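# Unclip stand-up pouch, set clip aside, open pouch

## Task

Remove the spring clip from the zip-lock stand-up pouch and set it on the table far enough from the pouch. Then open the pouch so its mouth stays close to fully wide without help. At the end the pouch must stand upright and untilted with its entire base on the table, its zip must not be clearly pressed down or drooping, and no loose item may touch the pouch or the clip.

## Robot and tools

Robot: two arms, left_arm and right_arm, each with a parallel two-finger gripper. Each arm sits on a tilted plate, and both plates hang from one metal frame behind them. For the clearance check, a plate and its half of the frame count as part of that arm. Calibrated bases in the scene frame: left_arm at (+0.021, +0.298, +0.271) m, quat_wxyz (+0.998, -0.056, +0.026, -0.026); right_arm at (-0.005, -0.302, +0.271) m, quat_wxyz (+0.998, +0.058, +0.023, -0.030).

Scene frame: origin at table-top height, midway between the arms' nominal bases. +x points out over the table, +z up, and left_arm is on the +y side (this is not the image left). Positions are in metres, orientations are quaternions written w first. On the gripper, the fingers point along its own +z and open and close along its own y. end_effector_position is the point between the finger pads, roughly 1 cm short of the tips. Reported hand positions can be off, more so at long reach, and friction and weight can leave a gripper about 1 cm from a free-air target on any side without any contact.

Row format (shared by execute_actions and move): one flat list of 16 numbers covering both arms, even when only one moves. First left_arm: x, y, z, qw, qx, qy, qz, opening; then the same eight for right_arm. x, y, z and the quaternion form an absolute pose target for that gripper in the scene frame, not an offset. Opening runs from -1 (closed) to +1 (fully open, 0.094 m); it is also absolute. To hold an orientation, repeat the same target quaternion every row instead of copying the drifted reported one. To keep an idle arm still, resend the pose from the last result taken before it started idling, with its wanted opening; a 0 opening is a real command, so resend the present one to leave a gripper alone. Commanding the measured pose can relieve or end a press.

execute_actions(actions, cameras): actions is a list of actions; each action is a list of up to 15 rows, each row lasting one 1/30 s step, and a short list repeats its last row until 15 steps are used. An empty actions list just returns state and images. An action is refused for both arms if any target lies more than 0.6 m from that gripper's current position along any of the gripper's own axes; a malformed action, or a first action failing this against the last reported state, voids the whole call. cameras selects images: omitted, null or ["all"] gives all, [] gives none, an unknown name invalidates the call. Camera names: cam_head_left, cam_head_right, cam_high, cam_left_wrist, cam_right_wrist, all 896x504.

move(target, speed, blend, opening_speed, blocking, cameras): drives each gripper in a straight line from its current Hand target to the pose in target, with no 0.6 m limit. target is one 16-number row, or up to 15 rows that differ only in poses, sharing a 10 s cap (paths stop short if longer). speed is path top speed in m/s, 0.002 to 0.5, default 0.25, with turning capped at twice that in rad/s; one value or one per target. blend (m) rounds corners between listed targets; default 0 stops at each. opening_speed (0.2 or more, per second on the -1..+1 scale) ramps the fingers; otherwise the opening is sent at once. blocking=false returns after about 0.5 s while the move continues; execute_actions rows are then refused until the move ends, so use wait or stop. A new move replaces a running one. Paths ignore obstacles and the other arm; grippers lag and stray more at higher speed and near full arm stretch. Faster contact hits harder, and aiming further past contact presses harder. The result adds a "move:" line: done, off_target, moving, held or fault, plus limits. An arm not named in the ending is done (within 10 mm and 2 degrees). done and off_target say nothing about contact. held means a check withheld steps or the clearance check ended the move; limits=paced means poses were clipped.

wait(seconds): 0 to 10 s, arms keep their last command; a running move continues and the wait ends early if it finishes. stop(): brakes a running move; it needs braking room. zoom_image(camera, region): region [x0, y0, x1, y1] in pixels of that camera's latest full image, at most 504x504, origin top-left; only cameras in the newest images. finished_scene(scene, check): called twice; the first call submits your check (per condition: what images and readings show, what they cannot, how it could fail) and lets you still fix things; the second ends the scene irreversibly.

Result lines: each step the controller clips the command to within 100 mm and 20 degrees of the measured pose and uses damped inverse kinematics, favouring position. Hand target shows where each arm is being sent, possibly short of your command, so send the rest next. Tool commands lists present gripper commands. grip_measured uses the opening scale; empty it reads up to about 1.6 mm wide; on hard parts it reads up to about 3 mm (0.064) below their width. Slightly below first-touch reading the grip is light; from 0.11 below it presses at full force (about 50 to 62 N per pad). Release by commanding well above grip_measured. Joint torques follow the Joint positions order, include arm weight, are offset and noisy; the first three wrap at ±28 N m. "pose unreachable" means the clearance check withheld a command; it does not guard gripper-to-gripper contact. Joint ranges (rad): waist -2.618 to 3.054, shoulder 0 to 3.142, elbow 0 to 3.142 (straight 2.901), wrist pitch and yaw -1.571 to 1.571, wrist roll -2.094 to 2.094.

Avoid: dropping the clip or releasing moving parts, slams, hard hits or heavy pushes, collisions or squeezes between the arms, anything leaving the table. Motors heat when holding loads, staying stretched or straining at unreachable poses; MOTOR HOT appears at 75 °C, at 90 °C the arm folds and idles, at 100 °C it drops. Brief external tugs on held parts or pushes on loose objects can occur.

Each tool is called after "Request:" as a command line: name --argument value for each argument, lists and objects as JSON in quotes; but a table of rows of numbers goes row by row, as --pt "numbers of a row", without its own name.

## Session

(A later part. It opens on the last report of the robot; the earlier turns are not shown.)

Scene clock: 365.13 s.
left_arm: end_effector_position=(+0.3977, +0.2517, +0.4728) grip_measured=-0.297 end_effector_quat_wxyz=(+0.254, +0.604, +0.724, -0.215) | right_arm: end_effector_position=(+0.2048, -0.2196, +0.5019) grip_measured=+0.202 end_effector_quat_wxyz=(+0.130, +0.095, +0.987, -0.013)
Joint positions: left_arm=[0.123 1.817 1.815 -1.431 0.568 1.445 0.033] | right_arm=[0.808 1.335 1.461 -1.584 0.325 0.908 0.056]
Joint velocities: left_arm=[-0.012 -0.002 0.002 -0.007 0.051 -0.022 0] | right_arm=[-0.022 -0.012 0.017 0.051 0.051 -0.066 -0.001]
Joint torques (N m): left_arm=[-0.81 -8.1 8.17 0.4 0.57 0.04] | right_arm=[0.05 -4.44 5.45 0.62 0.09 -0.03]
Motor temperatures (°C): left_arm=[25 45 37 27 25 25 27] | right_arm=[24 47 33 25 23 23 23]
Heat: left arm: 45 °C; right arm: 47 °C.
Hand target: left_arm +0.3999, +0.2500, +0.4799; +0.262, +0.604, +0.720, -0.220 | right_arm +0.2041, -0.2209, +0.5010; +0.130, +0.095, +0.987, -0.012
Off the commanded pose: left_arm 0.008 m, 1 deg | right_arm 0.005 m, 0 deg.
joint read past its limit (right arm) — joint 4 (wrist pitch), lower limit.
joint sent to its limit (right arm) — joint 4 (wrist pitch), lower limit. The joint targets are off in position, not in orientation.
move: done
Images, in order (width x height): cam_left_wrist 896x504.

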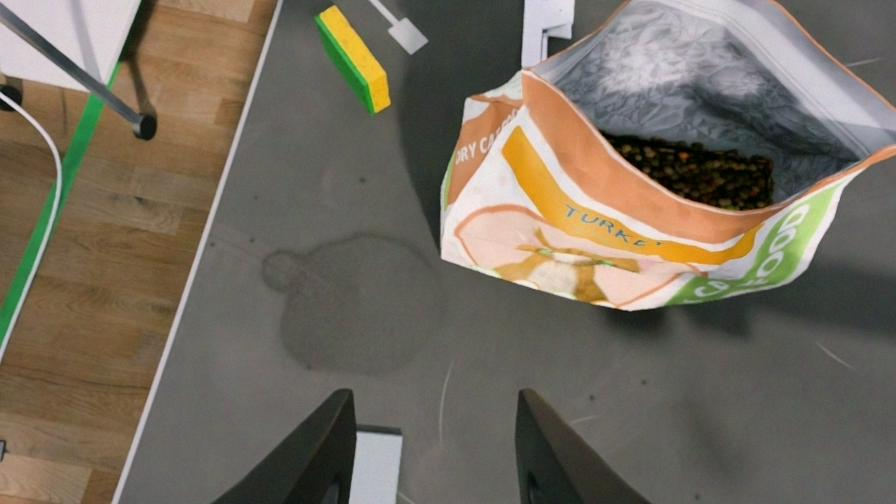

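Request:
execute_actions --actions '[]'

Request:
zoom_image --camera "cam_high" --region '[350, 160, 520, 320]'

Request:
zoom_image --camera "cam_head_left" --region '[430, 120, 610, 310]'

Request:
zoom_image --camera "cam_head_right" --region '[440, 120, 620, 310]'

Scene clock: 365.40 s.
left_arm: end_effector_position=(+0.3977, +0.2517, +0.4728) grip_measured=-0.297 end_effector_quat_wxyz=(+0.254, +0.604, +0.724, -0.215) | right_arm: end_effector_position=(+0.2048, -0.2196, +0.5018) grip_measured=+0.202 end_effector_quat_wxyz=(+0.130, +0.095, +0.987, -0.013)
Joint positions: left_arm=[0.123 1.817 1.815 -1.431 0.568 1.445 0.033] | right_arm=[0.808 1.335 1.461 -1.584 0.325 0.907 0.056]
Joint velocities: left_arm=[-0.012 -0.007 -0.002 0.007 0.066 -0.007 0] | right_arm=[0.007 0.002 0.012 0.022 0.037 -0.007 0]
Joint torques (N m): left_arm=[-0.8 -8.05 8.17 0.4 0.58 0.05] | right_arm=[-0.01 -4.41 5.42 0.62 0.08 -0.03]
Motor temperatures (°C): left_arm=[25 45 37 27 25 25 27] | right_arm=[24 47 33 25 23 23 23]
Heat: left arm: 45 °C; right arm: 47 °C.
Hand target: left_arm +0.3999, +0.2500, +0.4799; +0.262, +0.604, +0.720, -0.220 | right_arm +0.2040, -0.2209, +0.5009; +0.130, +0.095, +0.987, -0.012
Tool commands: left_gripper/opening=-0.3 right_gripper/opening=+0.2
Off the commanded pose: left_arm 0.008 m, 1 deg | right_arm 0.005 m, 0 deg.
joint read past its limit (right arm) — joint 4 (wrist pitch), lower limit.

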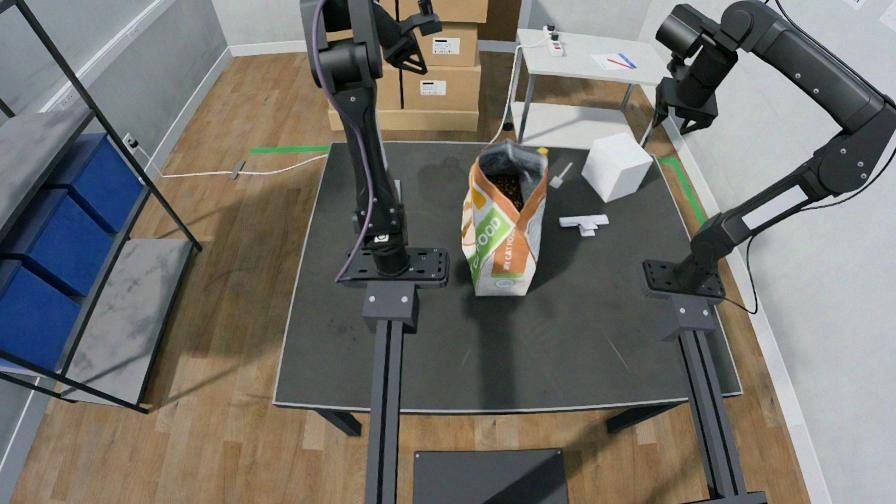

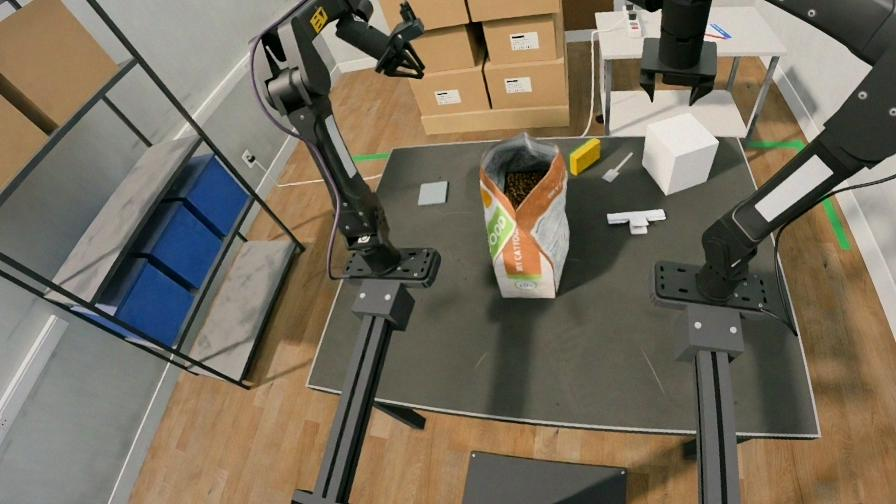

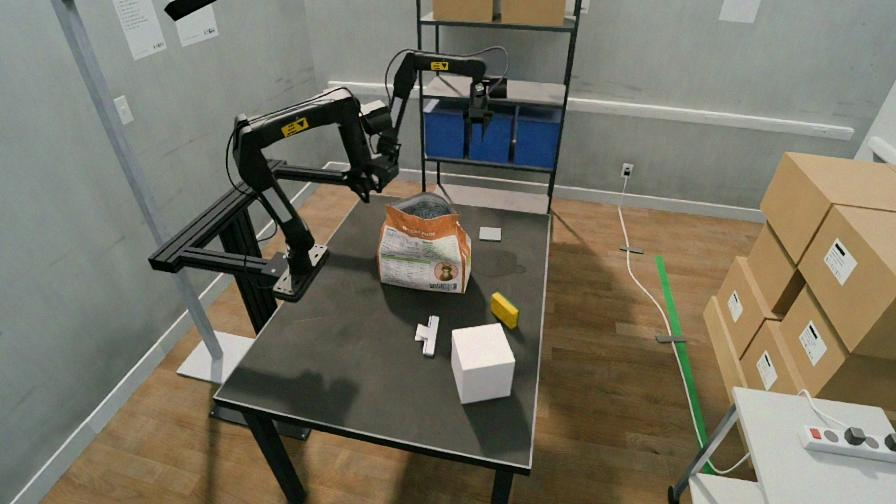

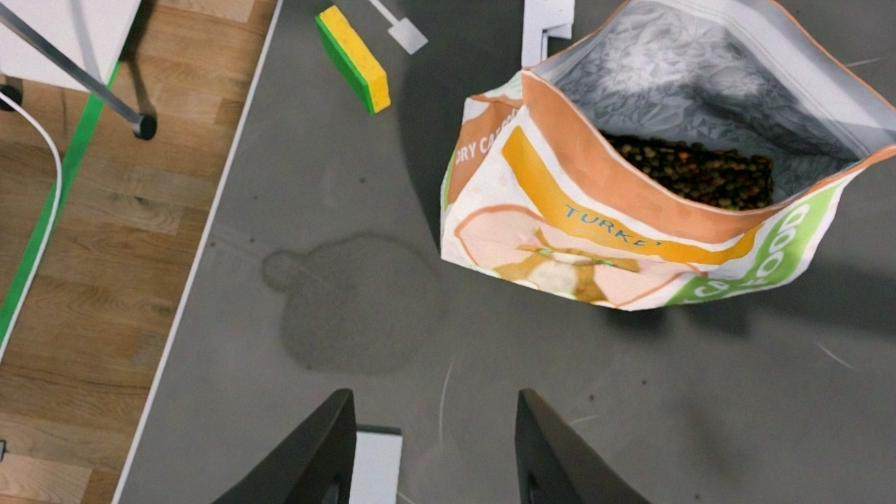

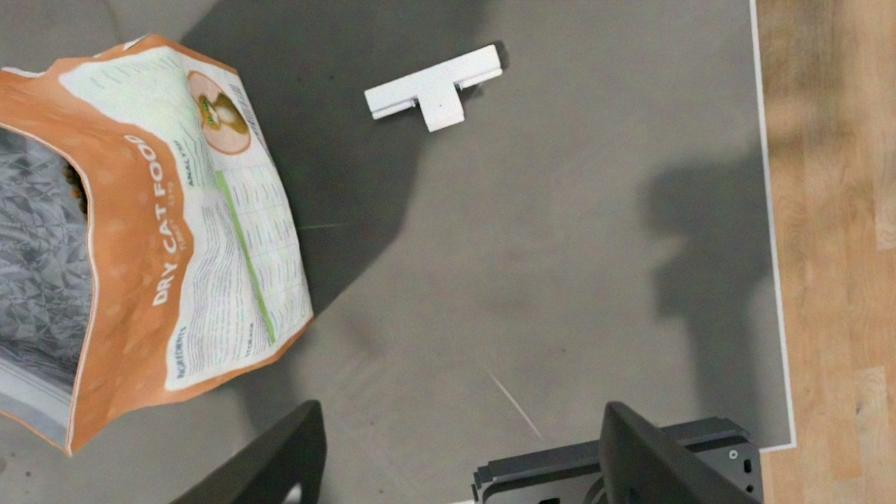

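Scaled by 2.965 from the camera's 896x504 image, which has a finer 1280x720 frame.

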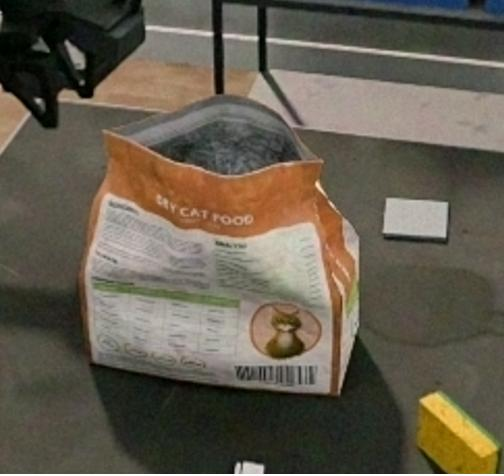

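Scaled by 2.653 from the camera's 896x504 image, which has a finer 1280x720 frame.

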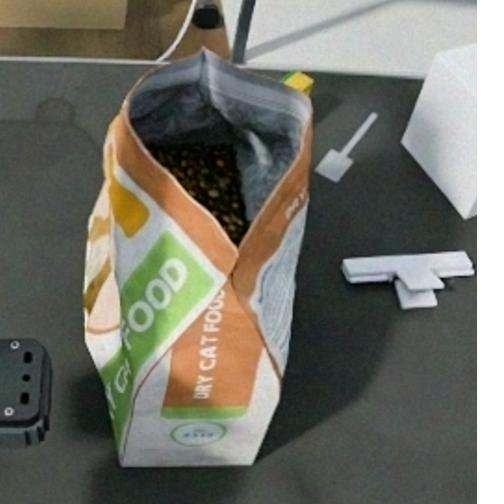

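Scaled by 2.653 from the camera's 896x504 image, which has a finer 1280x720 frame.

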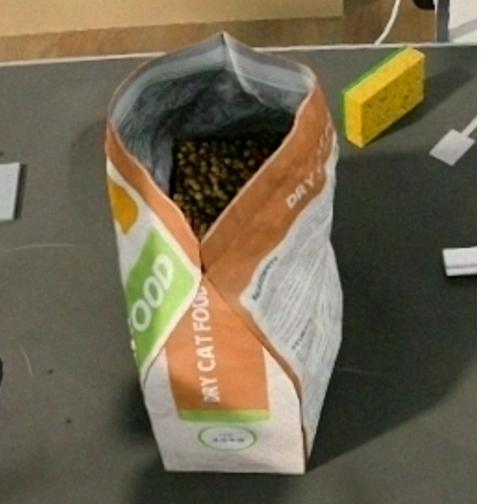

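Upright and flat, wide open.

Request:
finished_scene --scene 2 --check "Zoomed views: pouch upright, base flat, mouth wide lens and stable, zip not sagging, clip and other objects clear of each other and the pouch; both arms away."

The scene is finished: the task was done.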